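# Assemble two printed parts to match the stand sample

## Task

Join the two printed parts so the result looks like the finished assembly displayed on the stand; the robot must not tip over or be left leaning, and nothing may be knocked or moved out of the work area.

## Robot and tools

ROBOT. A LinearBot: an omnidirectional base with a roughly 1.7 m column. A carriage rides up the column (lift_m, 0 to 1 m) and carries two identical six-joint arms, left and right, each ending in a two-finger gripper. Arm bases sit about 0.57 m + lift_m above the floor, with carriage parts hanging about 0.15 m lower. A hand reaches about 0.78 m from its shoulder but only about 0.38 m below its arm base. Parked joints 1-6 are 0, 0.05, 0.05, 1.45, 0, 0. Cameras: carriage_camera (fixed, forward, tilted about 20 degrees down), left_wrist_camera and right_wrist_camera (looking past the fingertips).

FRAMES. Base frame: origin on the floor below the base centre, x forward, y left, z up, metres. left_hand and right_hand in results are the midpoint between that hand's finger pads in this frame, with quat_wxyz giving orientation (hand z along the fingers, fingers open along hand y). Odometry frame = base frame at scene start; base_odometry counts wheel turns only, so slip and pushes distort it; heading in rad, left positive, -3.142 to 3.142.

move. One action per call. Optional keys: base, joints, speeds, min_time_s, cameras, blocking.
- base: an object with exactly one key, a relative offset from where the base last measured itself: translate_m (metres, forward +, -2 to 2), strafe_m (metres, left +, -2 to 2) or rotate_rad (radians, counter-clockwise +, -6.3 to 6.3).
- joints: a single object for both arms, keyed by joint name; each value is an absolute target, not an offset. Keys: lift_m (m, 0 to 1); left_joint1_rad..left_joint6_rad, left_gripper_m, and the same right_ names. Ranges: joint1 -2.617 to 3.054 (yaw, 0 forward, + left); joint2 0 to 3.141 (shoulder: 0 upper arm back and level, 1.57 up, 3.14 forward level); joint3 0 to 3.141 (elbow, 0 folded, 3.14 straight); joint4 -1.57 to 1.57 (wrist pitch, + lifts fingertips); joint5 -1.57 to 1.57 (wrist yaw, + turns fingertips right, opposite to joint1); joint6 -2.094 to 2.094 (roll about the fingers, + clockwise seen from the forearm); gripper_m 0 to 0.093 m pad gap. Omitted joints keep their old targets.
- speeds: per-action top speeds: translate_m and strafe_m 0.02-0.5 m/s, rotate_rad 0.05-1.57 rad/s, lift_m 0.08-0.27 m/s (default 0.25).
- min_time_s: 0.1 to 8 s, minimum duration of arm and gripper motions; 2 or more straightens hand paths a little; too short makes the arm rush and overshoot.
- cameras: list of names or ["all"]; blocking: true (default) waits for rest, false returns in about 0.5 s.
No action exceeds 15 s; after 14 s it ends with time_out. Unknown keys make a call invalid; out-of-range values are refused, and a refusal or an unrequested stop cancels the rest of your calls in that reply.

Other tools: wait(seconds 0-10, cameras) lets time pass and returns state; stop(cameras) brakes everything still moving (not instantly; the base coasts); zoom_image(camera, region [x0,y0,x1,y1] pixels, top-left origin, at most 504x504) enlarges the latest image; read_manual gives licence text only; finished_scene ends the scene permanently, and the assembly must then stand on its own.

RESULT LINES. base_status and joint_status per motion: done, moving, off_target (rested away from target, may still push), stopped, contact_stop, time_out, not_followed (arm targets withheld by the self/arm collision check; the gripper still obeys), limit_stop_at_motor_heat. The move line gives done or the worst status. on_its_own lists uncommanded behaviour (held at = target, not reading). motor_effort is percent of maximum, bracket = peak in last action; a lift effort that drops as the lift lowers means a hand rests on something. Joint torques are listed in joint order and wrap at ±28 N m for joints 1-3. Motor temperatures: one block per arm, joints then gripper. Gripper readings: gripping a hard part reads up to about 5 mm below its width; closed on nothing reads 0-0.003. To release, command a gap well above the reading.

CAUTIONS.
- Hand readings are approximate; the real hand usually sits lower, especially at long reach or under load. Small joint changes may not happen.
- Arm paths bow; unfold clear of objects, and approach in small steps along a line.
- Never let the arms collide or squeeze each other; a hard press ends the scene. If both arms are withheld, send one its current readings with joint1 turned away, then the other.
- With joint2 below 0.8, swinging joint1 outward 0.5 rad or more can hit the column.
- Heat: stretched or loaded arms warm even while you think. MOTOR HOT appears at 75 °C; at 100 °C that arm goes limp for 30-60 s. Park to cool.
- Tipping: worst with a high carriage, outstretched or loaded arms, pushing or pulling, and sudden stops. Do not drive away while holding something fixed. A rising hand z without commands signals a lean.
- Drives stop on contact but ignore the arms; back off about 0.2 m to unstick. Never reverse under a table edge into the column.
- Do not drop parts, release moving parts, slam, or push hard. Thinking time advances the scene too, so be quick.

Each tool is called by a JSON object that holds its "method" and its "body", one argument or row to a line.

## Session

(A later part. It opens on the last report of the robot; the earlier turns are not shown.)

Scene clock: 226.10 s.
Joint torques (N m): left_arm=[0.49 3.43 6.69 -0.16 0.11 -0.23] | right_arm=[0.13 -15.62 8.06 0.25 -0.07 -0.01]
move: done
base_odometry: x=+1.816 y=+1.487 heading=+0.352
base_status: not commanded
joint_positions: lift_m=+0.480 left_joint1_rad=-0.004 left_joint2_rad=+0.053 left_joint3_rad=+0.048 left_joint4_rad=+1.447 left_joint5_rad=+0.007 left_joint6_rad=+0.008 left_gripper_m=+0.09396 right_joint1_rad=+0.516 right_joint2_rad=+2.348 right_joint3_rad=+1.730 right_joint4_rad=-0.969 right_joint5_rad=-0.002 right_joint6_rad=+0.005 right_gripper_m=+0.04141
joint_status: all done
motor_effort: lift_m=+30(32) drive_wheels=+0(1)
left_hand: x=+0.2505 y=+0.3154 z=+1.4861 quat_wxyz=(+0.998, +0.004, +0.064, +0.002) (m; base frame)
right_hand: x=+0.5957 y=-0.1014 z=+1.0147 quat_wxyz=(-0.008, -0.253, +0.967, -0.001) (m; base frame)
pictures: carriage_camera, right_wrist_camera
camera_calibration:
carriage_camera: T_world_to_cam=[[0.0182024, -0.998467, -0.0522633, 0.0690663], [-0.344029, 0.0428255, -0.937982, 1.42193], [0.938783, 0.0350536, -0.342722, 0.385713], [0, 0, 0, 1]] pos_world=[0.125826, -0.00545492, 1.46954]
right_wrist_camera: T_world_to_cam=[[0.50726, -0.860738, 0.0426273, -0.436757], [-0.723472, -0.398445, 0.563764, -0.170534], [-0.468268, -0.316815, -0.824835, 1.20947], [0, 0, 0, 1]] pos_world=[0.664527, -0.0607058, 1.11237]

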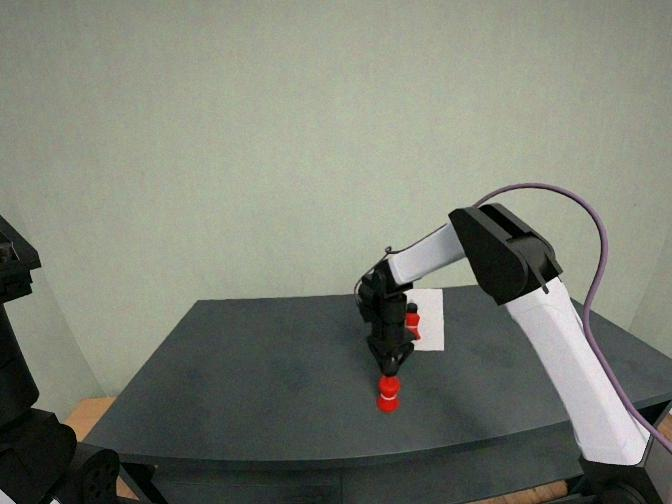

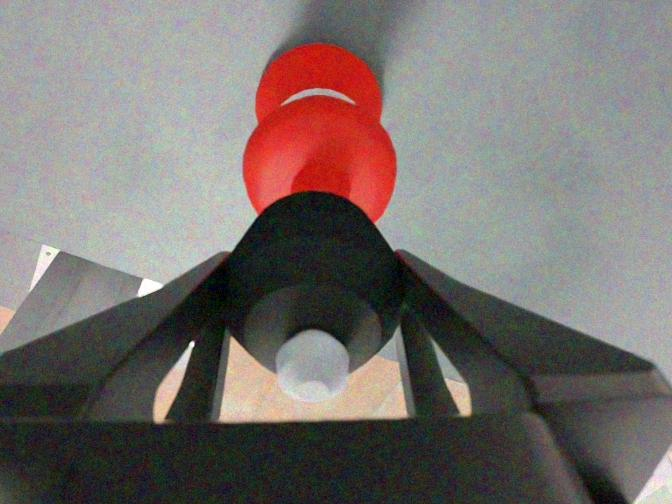

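{"method": "move", "body": {
  "joints": {"right_joint1_rad":0.507,"lift_m":0.463},
  "speeds": {"lift_m":0.08},
  "cameras": ["carriage_camera","right_wrist_camera"]
}}

{"method": "zoom_image", "body": {
  "camera": "carriage_camera",
  "region": [340, 330, 460, 420]
}}

{"method": "zoom_image", "body": {
  "camera": "right_wrist_camera",
  "region": [180, 60, 450, 300]
}}

Scene clock: 239.97 s.
Joint torques (N m): left_arm=[0.49 3.47 6.68 -0.15 0.1 -0.22] | right_arm=[-0.35 -15.71 8.08 0.25 -0.07 -0.01]
move: done
base_odometry: x=+1.816 y=+1.487 heading=+0.352
base_status: not commanded
joint_positions: lift_m=+0.463 left_joint1_rad=-0.004 left_joint2_rad=+0.053 left_joint3_rad=+0.048 left_joint4_rad=+1.447 left_joint5_rad=+0.007 left_joint6_rad=+0.008 left_gripper_m=+0.09396 right_joint1_rad=+0.513 right_joint2_rad=+2.349 right_joint3_rad=+1.730 right_joint4_rad=-0.969 right_joint5_rad=-0.002 right_joint6_rad=+0.005 right_gripper_m=+0.04141
joint_status: all done
motor_effort: lift_m=+31(32) drive_wheels=+0(1)
left_hand: x=+0.2505 y=+0.3154 z=+1.4691 quat_wxyz=(+0.998, +0.004, +0.064, +0.002) (m; base frame)
right_hand: x=+0.5962 y=-0.1028 z=+0.9973 quat_wxyz=(-0.009, -0.251, +0.968, -0.001) (m; base frame)
pictures: carriage_camera, right_wrist_camera
camera_calibration:
carriage_camera: T_world_to_cam=[[0.0182024, -0.998467, -0.0522633, 0.0681726], [-0.344029, 0.0428255, -0.937982, 1.40589], [0.938783, 0.0350536, -0.342722, 0.379853], [0, 0, 0, 1]] pos_world=[0.125826, -0.00545492, 1.45244]
right_wrist_camera: T_world_to_cam=[[0.504332, -0.862456, 0.0426479, -0.435897], [-0.724291, -0.395614, 0.564706, -0.160991], [-0.470162, -0.315689, -0.82419, 1.19555], [0, 0, 0, 1]] pos_world=[0.665337, -0.0622093, 1.09487]

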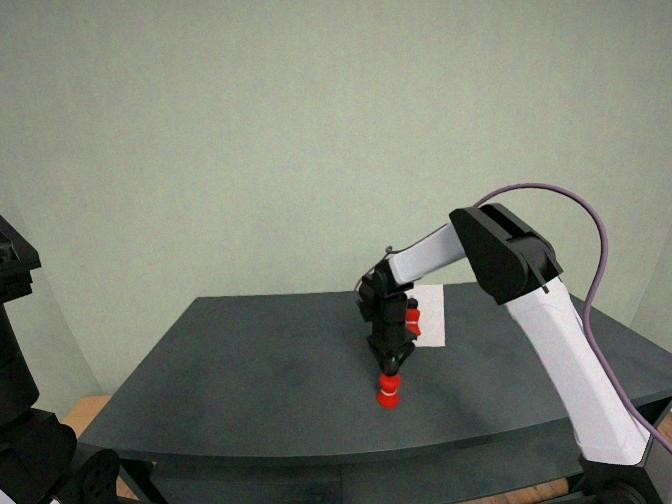

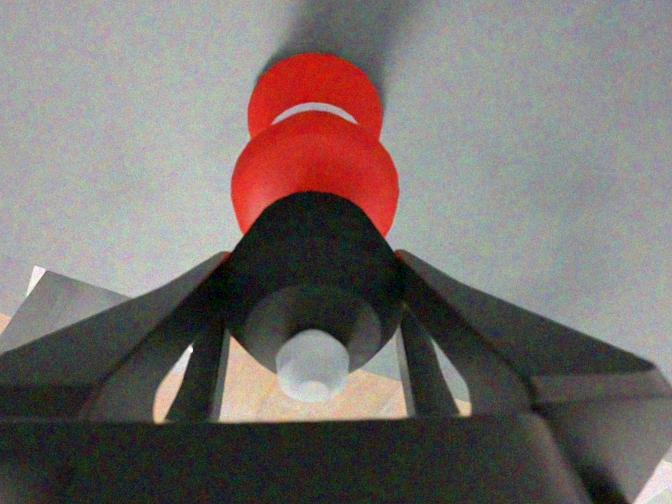

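Scaled by 4.200 from the camera's 672x504 image, which has a finer 960x720 frame.

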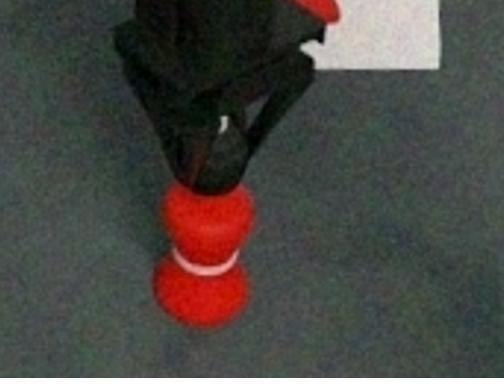

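Scaled by 1.867 from the camera's 672x504 image, which has a finer 960x720 frame.

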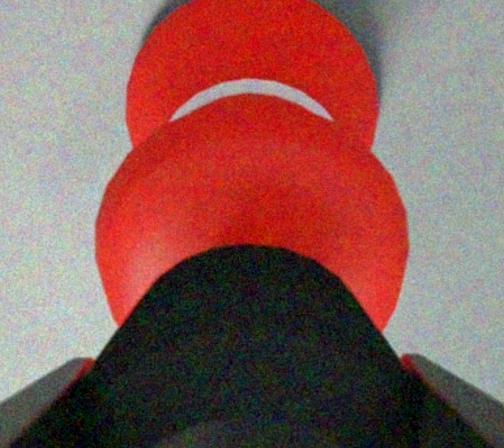

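{"method": "move", "body": {
  "joints": {"lift_m":0.448},
  "speeds": {"lift_m":0.08},
  "cameras": ["carriage_camera","right_wrist_camera"]
}}

{"method": "zoom_image", "body": {
  "camera": "carriage_camera",
  "region": [340, 330, 460, 420]
}}

{"method": "zoom_image", "body": {
  "camera": "right_wrist_camera",
  "region": [180, 60, 450, 300]
}}

Scene clock: 249.17 s.
Joint torques (N m): left_arm=[0.42 3.45 6.68 -0.15 0.09 -0.22] | right_arm=[-0.31 -15.73 8.14 0.24 -0.07 -0.01]
move: done
base_odometry: x=+1.816 y=+1.487 heading=+0.352
base_status: not commanded
joint_positions: lift_m=+0.448 left_joint1_rad=-0.004 left_joint2_rad=+0.053 left_joint3_rad=+0.048 left_joint4_rad=+1.447 left_joint5_rad=+0.007 left_joint6_rad=+0.008 left_gripper_m=+0.09396 right_joint1_rad=+0.513 right_joint2_rad=+2.349 right_joint3_rad=+1.730 right_joint4_rad=-0.970 right_joint5_rad=-0.002 right_joint6_rad=+0.005 right_gripper_m=+0.04141
joint_status: all done
motor_effort: lift_m=+30(33) drive_wheels=+0(1)
left_hand: x=+0.2505 y=+0.3154 z=+1.4541 quat_wxyz=(+0.998, +0.004, +0.064, +0.002) (m; base frame)
right_hand: x=+0.5961 y=-0.1029 z=+0.9823 quat_wxyz=(-0.009, -0.251, +0.968, -0.001) (m; base frame)
pictures: carriage_camera, right_wrist_camera
camera_calibration:
carriage_camera: T_world_to_cam=[[0.0182024, -0.998467, -0.0522633, 0.0673938], [-0.344029, 0.0428255, -0.937982, 1.39191], [0.938783, 0.0350536, -0.342722, 0.374746], [0, 0, 0, 1]] pos_world=[0.125826, -0.00545492, 1.43754]
right_wrist_camera: T_world_to_cam=[[0.504326, -0.862463, 0.0425858, -0.435277], [-0.724103, -0.395521, 0.565012, -0.153065], [-0.470458, -0.315786, -0.823983, 1.18321], [0, 0, 0, 1]] pos_world=[0.665337, -0.0623094, 1.07997]

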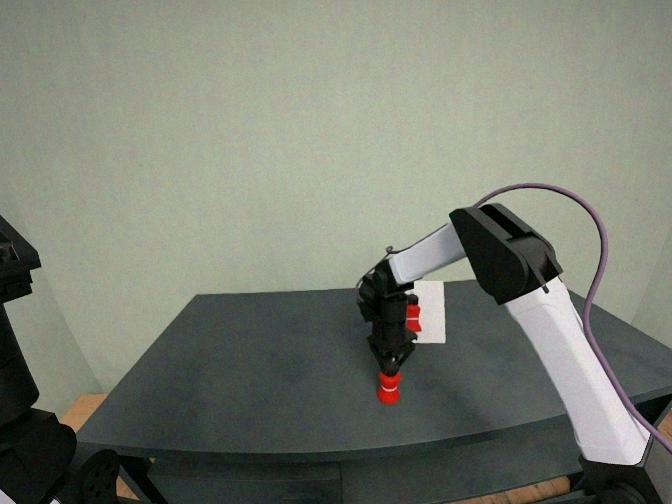

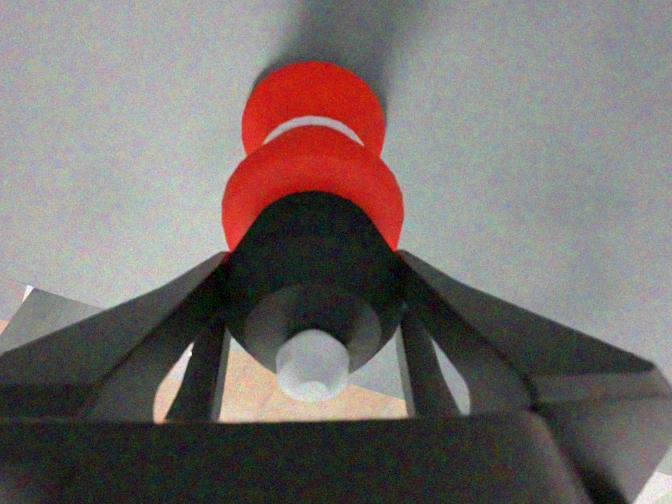

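Scaled by 4.200 from the camera's 672x504 image, which has a finer 960x720 frame.

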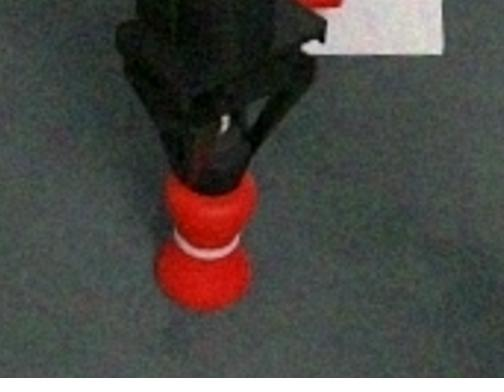

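Scaled by 1.867 from the camera's 672x504 image, which has a finer 960x720 frame.

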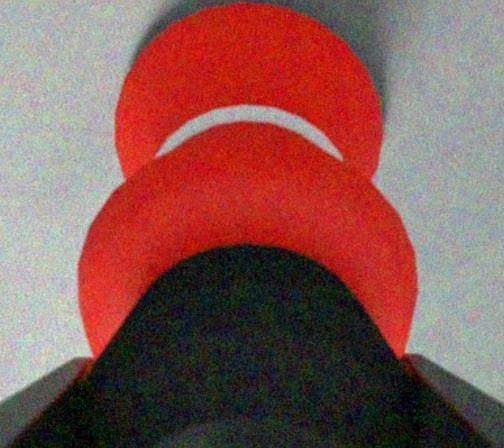

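{"method": "move", "body": {
  "joints": {"lift_m":0.438},
  "speeds": {"lift_m":0.08}
}}

{"method": "move", "body": {
  "joints": {"lift_m":0.43},
  "speeds": {"lift_m":0.08},
  "cameras": ["carriage_camera","right_wrist_camera"]
}}

{"method": "zoom_image", "body": {
  "camera": "carriage_camera",
  "region": [340, 320, 460, 410]
}}

{"method": "zoom_image", "body": {
  "camera": "right_wrist_camera",
  "region": [180, 60, 450, 300]
}}

Scene clock: 254.77 s.
Joint torques (N m): left_arm=[0.47 3.38 6.71 -0.17 0.11 -0.22] | right_arm=[-0.35 -14.57 7.45 0.41 -0.07 -0.01]
move: done
base_odometry: x=+1.816 y=+1.487 heading=+0.352
base_status: not commanded
joint_positions: lift_m=+0.438 left_joint1_rad=-0.004 left_joint2_rad=+0.052 left_joint3_rad=+0.047 left_joint4_rad=+1.447 left_joint5_rad=+0.007 left_joint6_rad=+0.008 left_gripper_m=+0.09396 right_joint1_rad=+0.513 right_joint2_rad=+2.338 right_joint3_rad=+1.738 right_joint4_rad=-0.987 right_joint5_rad=-0.002 right_joint6_rad=+0.005 right_gripper_m=+0.04141
joint_status: all done
motor_effort: lift_m=+28(31) drive_wheels=+0(1)
left_hand: x=+0.2505 y=+0.3154 z=+1.4442 quat_wxyz=(+0.998, +0.004, +0.064, +0.002) (m; base frame)
right_hand: x=+0.5962 y=-0.1028 z=+0.9790 quat_wxyz=(-0.008, -0.251, +0.968, -0.001) (m; base frame)
pictures: none

Scene clock: 255.23 s.
Joint torques (N m): left_arm=[0.51 3.49 6.71 -0.14 0.11 -0.22] | right_arm=[-0.36 -13.03 7.01 0.58 -0.07 0]
move: done
base_odometry: x=+1.816 y=+1.487 heading=+0.352
base_status: not commanded
joint_positions: lift_m=+0.430 left_joint1_rad=-0.004 left_joint2_rad=+0.052 left_joint3_rad=+0.047 left_joint4_rad=+1.447 left_joint5_rad=+0.007 left_joint6_rad=+0.008 left_gripper_m=+0.09396 right_joint1_rad=+0.513 right_joint2_rad=+2.323 right_joint3_rad=+1.743 right_joint4_rad=-1.003 right_joint5_rad=-0.002 right_joint6_rad=+0.005 right_gripper_m=+0.04141
joint_status: all done
motor_effort: lift_m=+28(30) drive_wheels=+0(1)
left_hand: x=+0.2505 y=+0.3154 z=+1.4362 quat_wxyz=(+0.998, +0.004, +0.064, +0.002) (m; base frame)
right_hand: x=+0.5962 y=-0.1028 z=+0.9785 quat_wxyz=(-0.006, -0.251, +0.968, +0.000) (m; base frame)
pictures: carriage_camera, right_wrist_camera
camera_calibration:
carriage_camera: T_world_to_cam=[[0.0182024, -0.998467, -0.0522633, 0.0664636], [-0.344029, 0.0428255, -0.937982, 1.37522], [0.938783, 0.0350536, -0.342722, 0.368646], [0, 0, 0, 1]] pos_world=[0.125826, -0.00545492, 1.41974]
right_wrist_camera: T_world_to_cam=[[0.504109, -0.862581, 0.0427558, -0.4351], [-0.727089, -0.397167, 0.559999, -0.144312], [-0.466064, -0.313388, -0.827389, 1.18102], [0, 0, 0, 1]] pos_world=[0.664839, -0.0625081, 1.07658]

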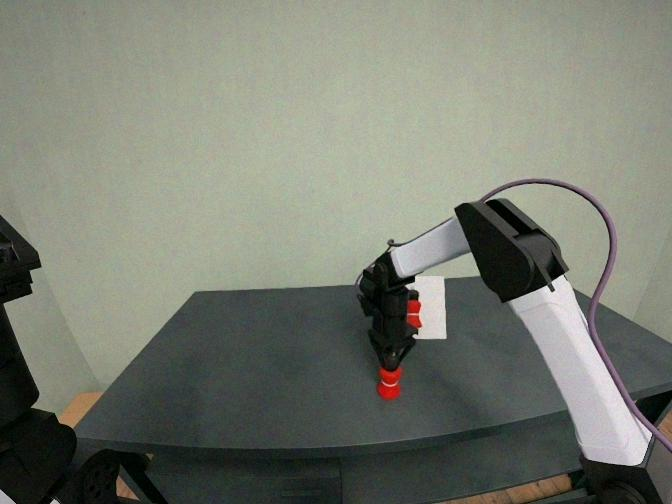

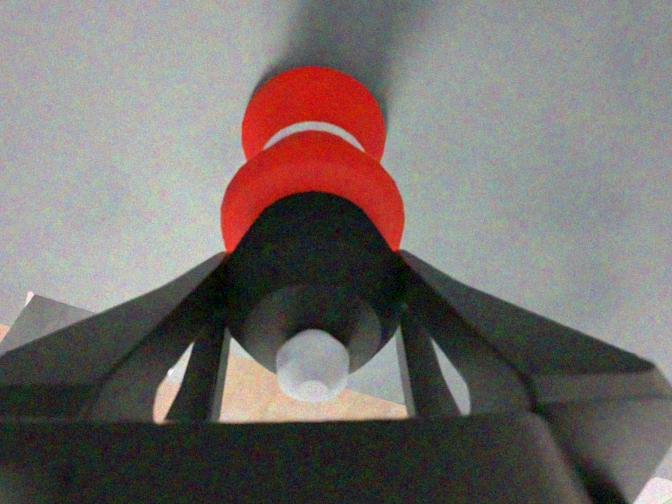

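Scaled by 4.200 from the camera's 672x504 image, which has a finer 960x720 frame.

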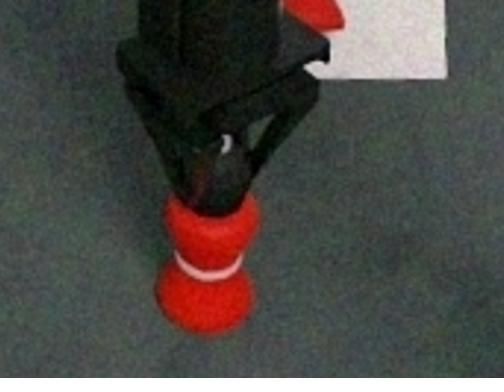

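Scaled by 1.867 from the camera's 672x504 image, which has a finer 960x720 frame.

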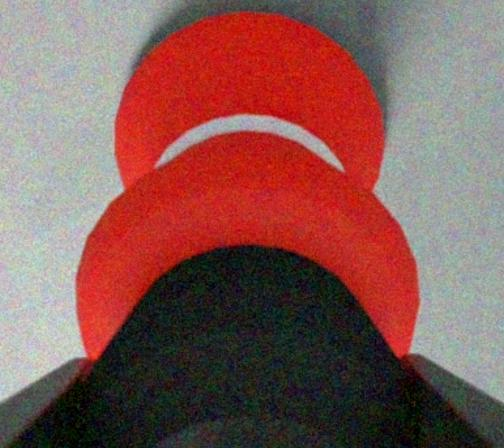

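{"method": "move", "body": {
  "joints": {"lift_m":0.405},
  "speeds": {"lift_m":0.08},
  "cameras": ["carriage_camera","right_wrist_camera"]
}}

{"method": "zoom_image", "body": {
  "camera": "carriage_camera",
  "region": [340, 310, 460, 400]
}}

Scene clock: 265.20 s.
Joint torques (N m): left_arm=[0.47 3.52 6.72 -0.16 0.11 -0.22] | right_arm=[-0.36 -8.28 5.42 1.09 -0.07 0]
move: done
base_odometry: x=+1.816 y=+1.487 heading=+0.352
base_status: not commanded
joint_positions: lift_m=+0.406 left_joint1_rad=-0.004 left_joint2_rad=+0.052 left_joint3_rad=+0.047 left_joint4_rad=+1.447 left_joint5_rad=+0.007 left_joint6_rad=+0.008 left_gripper_m=+0.09396 right_joint1_rad=+0.513 right_joint2_rad=+2.278 right_joint3_rad=+1.763 right_joint4_rad=-1.052 right_joint5_rad=-0.002 right_joint6_rad=+0.005 right_gripper_m=+0.04141
joint_status: all done
motor_effort: lift_m=+27(30) drive_wheels=-1(1)
left_hand: x=+0.2505 y=+0.3154 z=+1.4113 quat_wxyz=(+0.998, +0.004, +0.064, +0.002) (m; base frame)
right_hand: x=+0.5960 y=-0.1029 z=+0.9770 quat_wxyz=(+0.001, -0.251, +0.968, +0.001) (m; base frame)
pictures: carriage_camera, right_wrist_camera
camera_calibration:
carriage_camera: T_world_to_cam=[[0.0182024, -0.998467, -0.0522633, 0.0651622], [-0.344029, 0.0428255, -0.937982, 1.35186], [0.938783, 0.0350536, -0.342722, 0.360112], [0, 0, 0, 1]] pos_world=[0.125826, -0.00545492, 1.39484]
right_wrist_camera: T_world_to_cam=[[0.503512, -0.862917, 0.0430031, -0.43491], [-0.734269, -0.401154, 0.547654, -0.127714], [-0.455329, -0.307326, -0.835599, 1.18187], [0, 0, 0, 1]] pos_world=[0.663344, -0.0633052, 1.07621]

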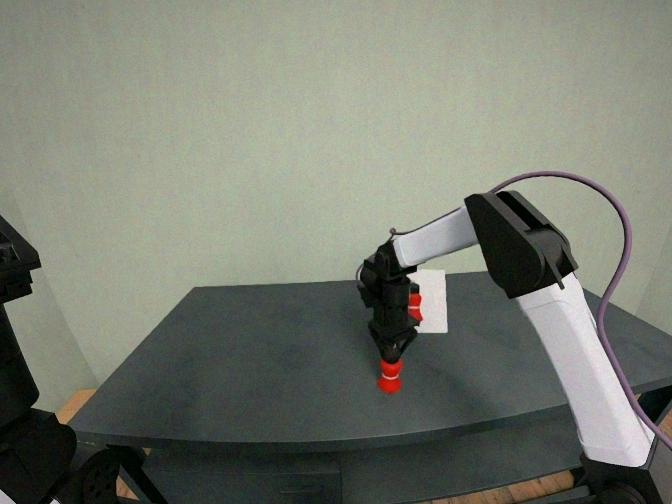

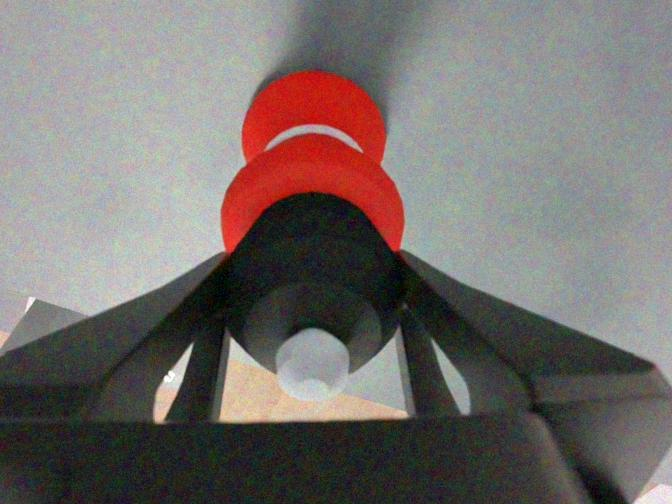

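Scaled by 4.200 from the camera's 672x504 image, which has a finer 960x720 frame.

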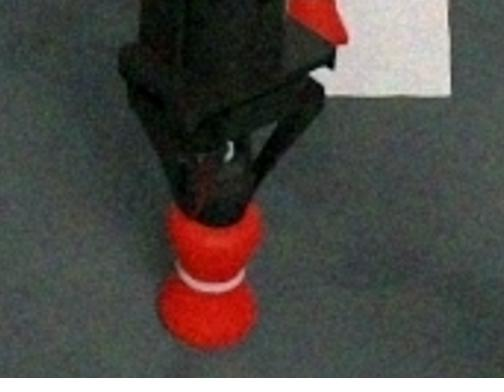

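{"method": "move", "body": {
  "joints": {"lift_m":0.442},
  "speeds": {"lift_m":0.08}
}}

{"method": "move", "body": {
  "joints": {"right_gripper_m":0.09},
  "min_time_s": 1.5
}}

{"method": "move", "body": {
  "joints": {"lift_m":0.56},
  "speeds": {"lift_m":0.12},
  "cameras": ["carriage_camera","right_wrist_camera"]
}}

{"method": "zoom_image", "body": {
  "camera": "carriage_camera",
  "region": [350, 330, 470, 440]
}}

{"method": "zoom_image", "body": {
  "camera": "right_wrist_camera",
  "region": [200, 0, 400, 200]
}}

Scene clock: 271.37 s.
Joint torques (N m): left_arm=[0.5 3.43 6.68 -0.16 0.1 -0.21] | right_arm=[-0.4 -14.48 6.08 0.42 -0.07 -0.01]
move: done
base_odometry: x=+1.816 y=+1.487 heading=+0.352
base_status: not commanded
joint_positions: lift_m=+0.442 left_joint1_rad=-0.004 left_joint2_rad=+0.052 left_joint3_rad=+0.047 left_joint4_rad=+1.447 left_joint5_rad=+0.007 left_joint6_rad=+0.008 left_gripper_m=+0.09396 right_joint1_rad=+0.513 right_joint2_rad=+2.335 right_joint3_rad=+1.754 right_joint4_rad=-0.986 right_joint5_rad=-0.002 right_joint6_rad=+0.005 right_gripper_m=+0.04141
joint_status: all done
motor_effort: lift_m=+35(42) drive_wheels=-1(1)
left_hand: x=+0.2505 y=+0.3154 z=+1.4476 quat_wxyz=(+0.998, +0.004, +0.064, +0.002) (m; base frame)
right_hand: x=+0.6014 y=-0.0999 z=+0.9872 quat_wxyz=(+0.002, -0.251, +0.968, +0.002) (m; base frame)
pictures: none

Scene clock: 273.17 s.
Joint torques (N m): left_arm=[0.44 3.51 6.74 -0.16 0.11 -0.22] | right_arm=[-0.36 -14.42 6.08 0.39 -0.07 -0.01]
move: done
base_odometry: x=+1.816 y=+1.487 heading=+0.352
base_status: not commanded
joint_positions: lift_m=+0.442 left_joint1_rad=-0.004 left_joint2_rad=+0.052 left_joint3_rad=+0.047 left_joint4_rad=+1.447 left_joint5_rad=+0.007 left_joint6_rad=+0.008 left_gripper_m=+0.09396 right_joint1_rad=+0.513 right_joint2_rad=+2.335 right_joint3_rad=+1.754 right_joint4_rad=-0.979 right_joint5_rad=-0.002 right_joint6_rad=+0.005 right_gripper_m=+0.08987
joint_status: all done
motor_effort: lift_m=+35(35) drive_wheels=+0(1)
left_hand: x=+0.2505 y=+0.3154 z=+1.4476 quat_wxyz=(+0.998, +0.004, +0.064, +0.002) (m; base frame)
right_hand: x=+0.6029 y=-0.0990 z=+0.9872 quat_wxyz=(+0.005, -0.251, +0.968, +0.002) (m; base frame)
pictures: none

Scene clock: 274.57 s.
Joint torques (N m): left_arm=[0.47 3.48 6.71 -0.15 0.11 -0.22] | right_arm=[-0.31 -15.02 6.09 0.34 -0.07 0]
move: done
base_odometry: x=+1.816 y=+1.487 heading=+0.352
base_status: not commanded
joint_positions: lift_m=+0.560 left_joint1_rad=-0.004 left_joint2_rad=+0.052 left_joint3_rad=+0.047 left_joint4_rad=+1.447 left_joint5_rad=+0.007 left_joint6_rad=+0.008 left_gripper_m=+0.09396 right_joint1_rad=+0.513 right_joint2_rad=+2.341 right_joint3_rad=+1.754 right_joint4_rad=-0.974 right_joint5_rad=-0.002 right_joint6_rad=+0.005 right_gripper_m=+0.08987
joint_status: all done
motor_effort: lift_m=+35(42) drive_wheels=-1(1)
left_hand: x=+0.2505 y=+0.3154 z=+1.5656 quat_wxyz=(+0.998, +0.004, +0.064, +0.002) (m; base frame)
right_hand: x=+0.6033 y=-0.0988 z=+1.1028 quat_wxyz=(+0.004, -0.251, +0.968, +0.002) (m; base frame)
pictures: carriage_camera, right_wrist_camera
camera_calibration:
carriage_camera: T_world_to_cam=[[0.0182024, -0.998467, -0.0522633, 0.0732264], [-0.344029, 0.0428255, -0.937982, 1.49659], [0.938783, 0.0350536, -0.342722, 0.412994], [0, 0, 0, 1]] pos_world=[0.125826, -0.00545492, 1.54914]
right_wrist_camera: T_world_to_cam=[[0.503341, -0.863015, 0.0430536, -0.440474], [-0.737321, -0.402984, 0.542182, -0.181969], [-0.450561, -0.304647, -0.839157, 1.29285], [0, 0, 0, 1]] pos_world=[0.670046, -0.0596039, 1.20253]

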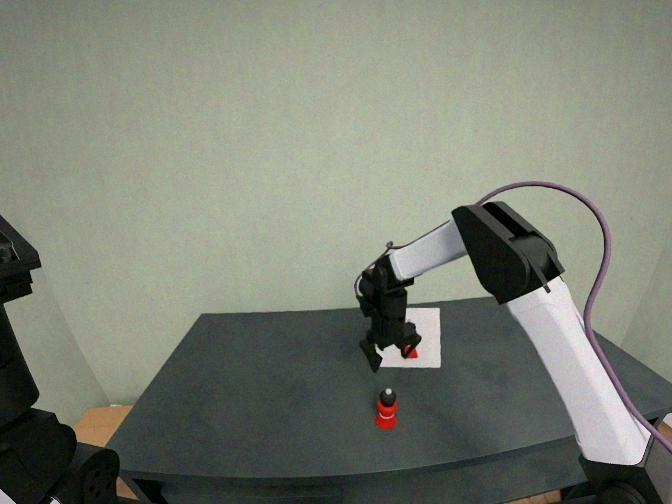

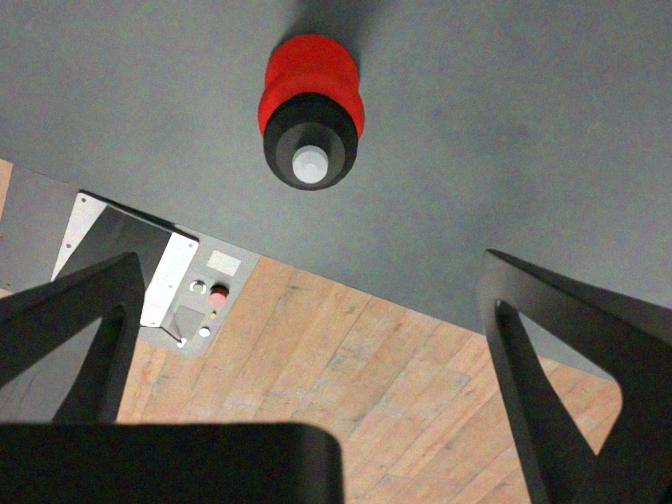

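Scaled by 4.200 from the camera's 672x504 image, which has a finer 960x720 frame.

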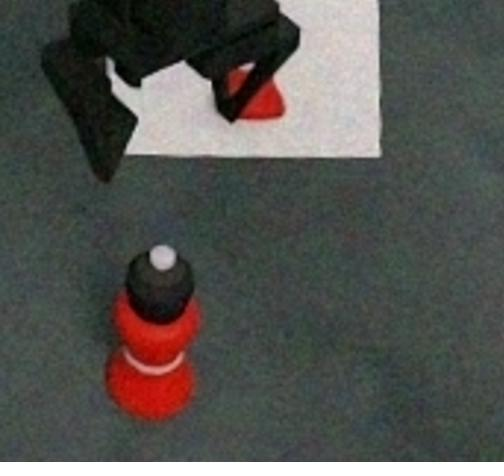

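Scaled by 2.520 from the camera's 672x504 image, which has a finer 960x720 frame.

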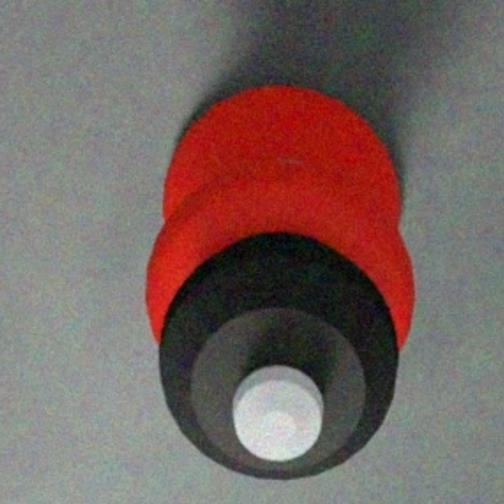

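{"method": "move", "body": {
  "joints": {"right_joint1_rad":0,"right_joint2_rad":0.05,"right_joint3_rad":0.05,"right_joint4_rad":1.45},
  "min_time_s": 2.5
}}

{"method": "move", "body": {
  "joints": {"lift_m":0.1},
  "cameras": ["carriage_camera"]
}}

{"method": "zoom_image", "body": {
  "camera": "carriage_camera",
  "region": [360, 200, 480, 320]
}}

Scene clock: 290.77 s.
Joint torques (N m): left_arm=[0.49 3.55 6.75 -0.16 0.11 -0.22] | right_arm=[-0.31 3.69 5.33 -0.12 -0.07 -0.01]
move: done
base_odometry: x=+1.816 y=+1.487 heading=+0.352
base_status: not commanded
joint_positions: lift_m=+0.560 left_joint1_rad=-0.004 left_joint2_rad=+0.052 left_joint3_rad=+0.047 left_joint4_rad=+1.447 left_joint5_rad=+0.007 left_joint6_rad=+0.008 left_gripper_m=+0.09396 right_joint1_rad=+0.006 right_joint2_rad=+0.057 right_joint3_rad=+0.064 right_joint4_rad=+1.440 right_joint5_rad=-0.002 right_joint6_rad=+0.005 right_gripper_m=+0.08988
joint_status: all done
motor_effort: lift_m=+35(35) drive_wheels=+0(0)
left_hand: x=+0.2505 y=+0.3154 z=+1.5656 quat_wxyz=(+0.998, +0.004, +0.064, +0.002) (m; base frame)
right_hand: x=+0.2486 y=-0.3163 z=+1.5699 quat_wxyz=(+0.998, -0.001, +0.062, +0.005) (m; base frame)
pictures: none

Scene clock: 293.13 s.
Joint torques (N m): left_arm=[0.49 3.52 6.68 -0.16 0.11 -0.23] | right_arm=[-0.31 4 5.89 -0.16 -0.07 0]
move: done
base_odometry: x=+1.816 y=+1.487 heading=+0.352
base_status: not commanded
joint_positions: lift_m=+0.100 left_joint1_rad=-0.004 left_joint2_rad=+0.052 left_joint3_rad=+0.047 left_joint4_rad=+1.447 left_joint5_rad=+0.007 left_joint6_rad=+0.008 left_gripper_m=+0.09396 right_joint1_rad=+0.006 right_joint2_rad=+0.054 right_joint3_rad=+0.058 right_joint4_rad=+1.444 right_joint5_rad=-0.002 right_joint6_rad=+0.005 right_gripper_m=+0.08988
joint_status: all done
motor_effort: lift_m=+31(34) drive_wheels=+0(0)
left_hand: x=+0.2505 y=+0.3154 z=+1.1060 quat_wxyz=(+0.998, +0.004, +0.064, +0.002) (m; base frame)
right_hand: x=+0.2484 y=-0.3163 z=+1.1089 quat_wxyz=(+0.998, -0.001, +0.061, +0.005) (m; base frame)
pictures: carriage_camera
camera_calibration:
carriage_camera: T_world_to_cam=[[0.0182024, -0.998467, -0.0522633, 0.049201], [-0.344029, 0.0428255, -0.937982, 1.0654], [0.938783, 0.0350536, -0.342722, 0.255445], [0, 0, 0, 1]] pos_world=[0.125826, -0.00545492, 1.08944]

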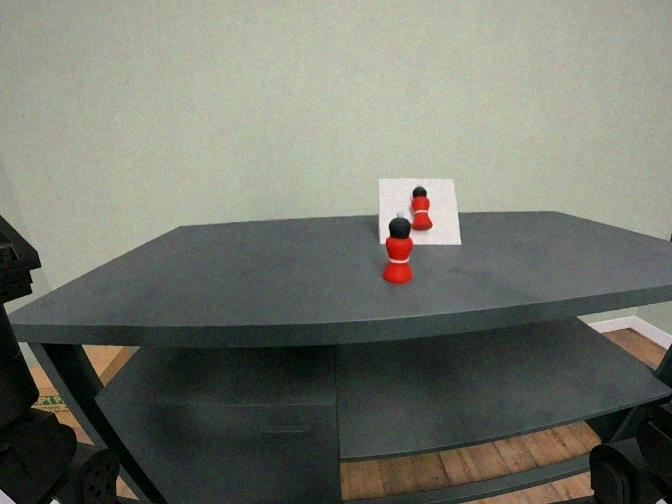

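Scaled by 4.200 from the camera's 672x504 image, which has a finer 960x720 frame.

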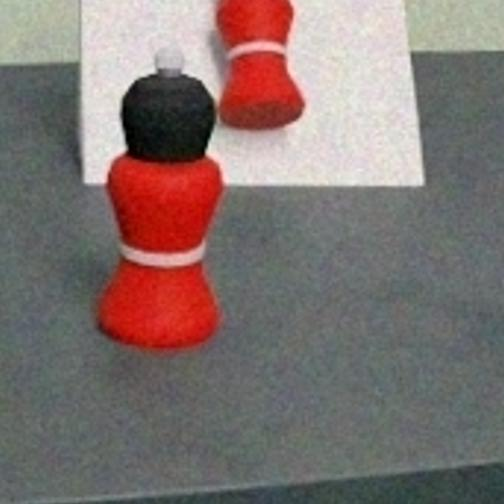

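{"method": "zoom_image", "body": {
  "camera": "carriage_camera",
  "region": [390, 170, 460, 240]
}}

{"method": "zoom_image", "body": {
  "camera": "carriage_camera",
  "region": [360, 207, 440, 287]
}}

Scaled by 7.200 from the camera's 672x504 image, which has a finer 960x720 frame.

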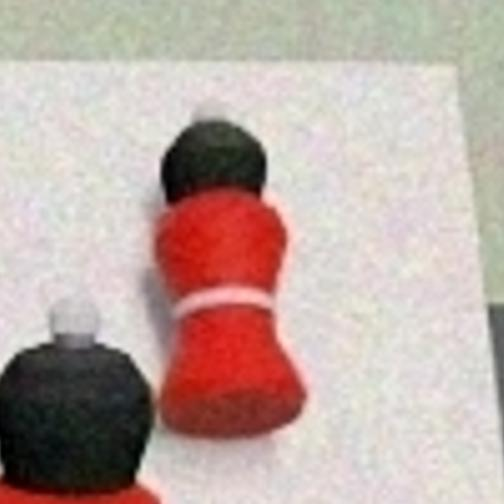

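Scaled by 6.300 from the camera's 672x504 image, which has a finer 960x720 frame.

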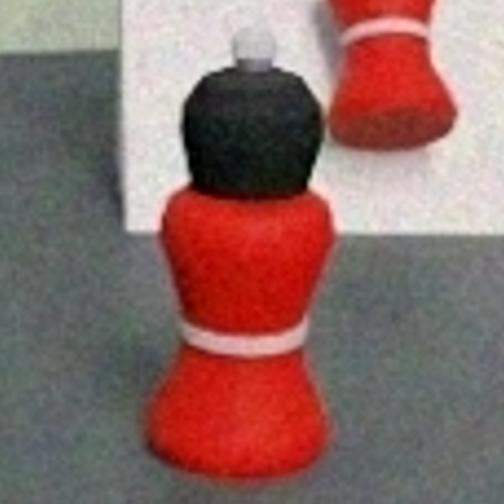

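{"method": "move", "body": {
  "joints": {"lift_m":0.0},
  "speeds": {"lift_m":0.15},
  "cameras": ["carriage_camera"]
}}

{"method": "zoom_image", "body": {
  "camera": "carriage_camera",
  "region": [360, 160, 440, 240]
}}

Scene clock: 306.07 s.
Joint torques (N m): left_arm=[0.51 3.51 6.74 -0.16 0.1 -0.22] | right_arm=[-0.32 4.01 5.86 -0.17 -0.07 0]
move: done
base_odometry: x=+1.816 y=+1.487 heading=+0.352
base_status: not commanded
joint_positions: lift_m=+0.003 left_joint1_rad=-0.004 left_joint2_rad=+0.052 left_joint3_rad=+0.047 left_joint4_rad=+1.447 left_joint5_rad=+0.007 left_joint6_rad=+0.008 left_gripper_m=+0.09396 right_joint1_rad=+0.006 right_joint2_rad=+0.053 right_joint3_rad=+0.058 right_joint4_rad=+1.444 right_joint5_rad=-0.002 right_joint6_rad=+0.005 right_gripper_m=+0.08988
joint_status: all done
joint sent to its limit — lift_m, lower limit.
motor_effort: lift_m=+31(32) drive_wheels=+0(0)
left_hand: x=+0.2505 y=+0.3154 z=+1.0088 quat_wxyz=(+0.998, +0.004, +0.064, +0.002) (m; base frame)
right_hand: x=+0.2482 y=-0.3163 z=+1.0117 quat_wxyz=(+0.998, -0.001, +0.061, +0.005) (m; base frame)
pictures: carriage_camera
camera_calibration:
carriage_camera: T_world_to_cam=[[0.0182024, -0.998467, -0.0522633, 0.044121], [-0.344029, 0.0428255, -0.937982, 0.974229], [0.938783, 0.0350536, -0.342722, 0.222132], [0, 0, 0, 1]] pos_world=[0.125826, -0.00545492, 0.992244]

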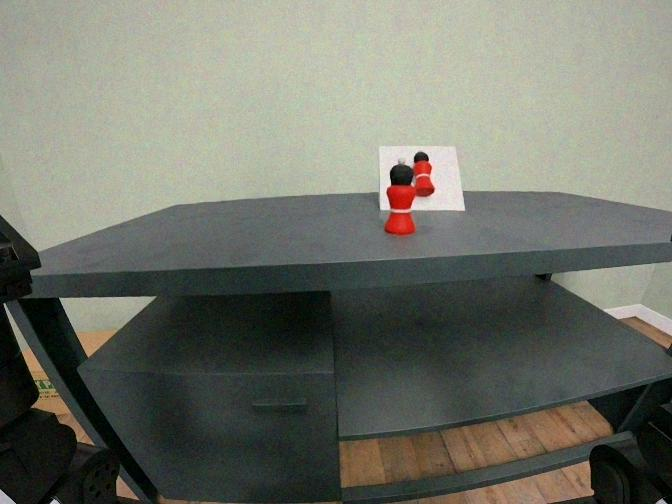

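Scaled by 6.300 from the camera's 672x504 image, which has a finer 960x720 frame.

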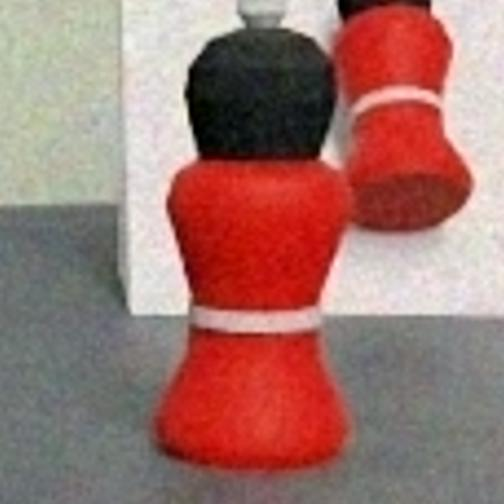

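Nearly level view: cap sits flush on the body with no gap.

{"method": "finished_scene", "body": {

}}

The scene is finished: the task was done.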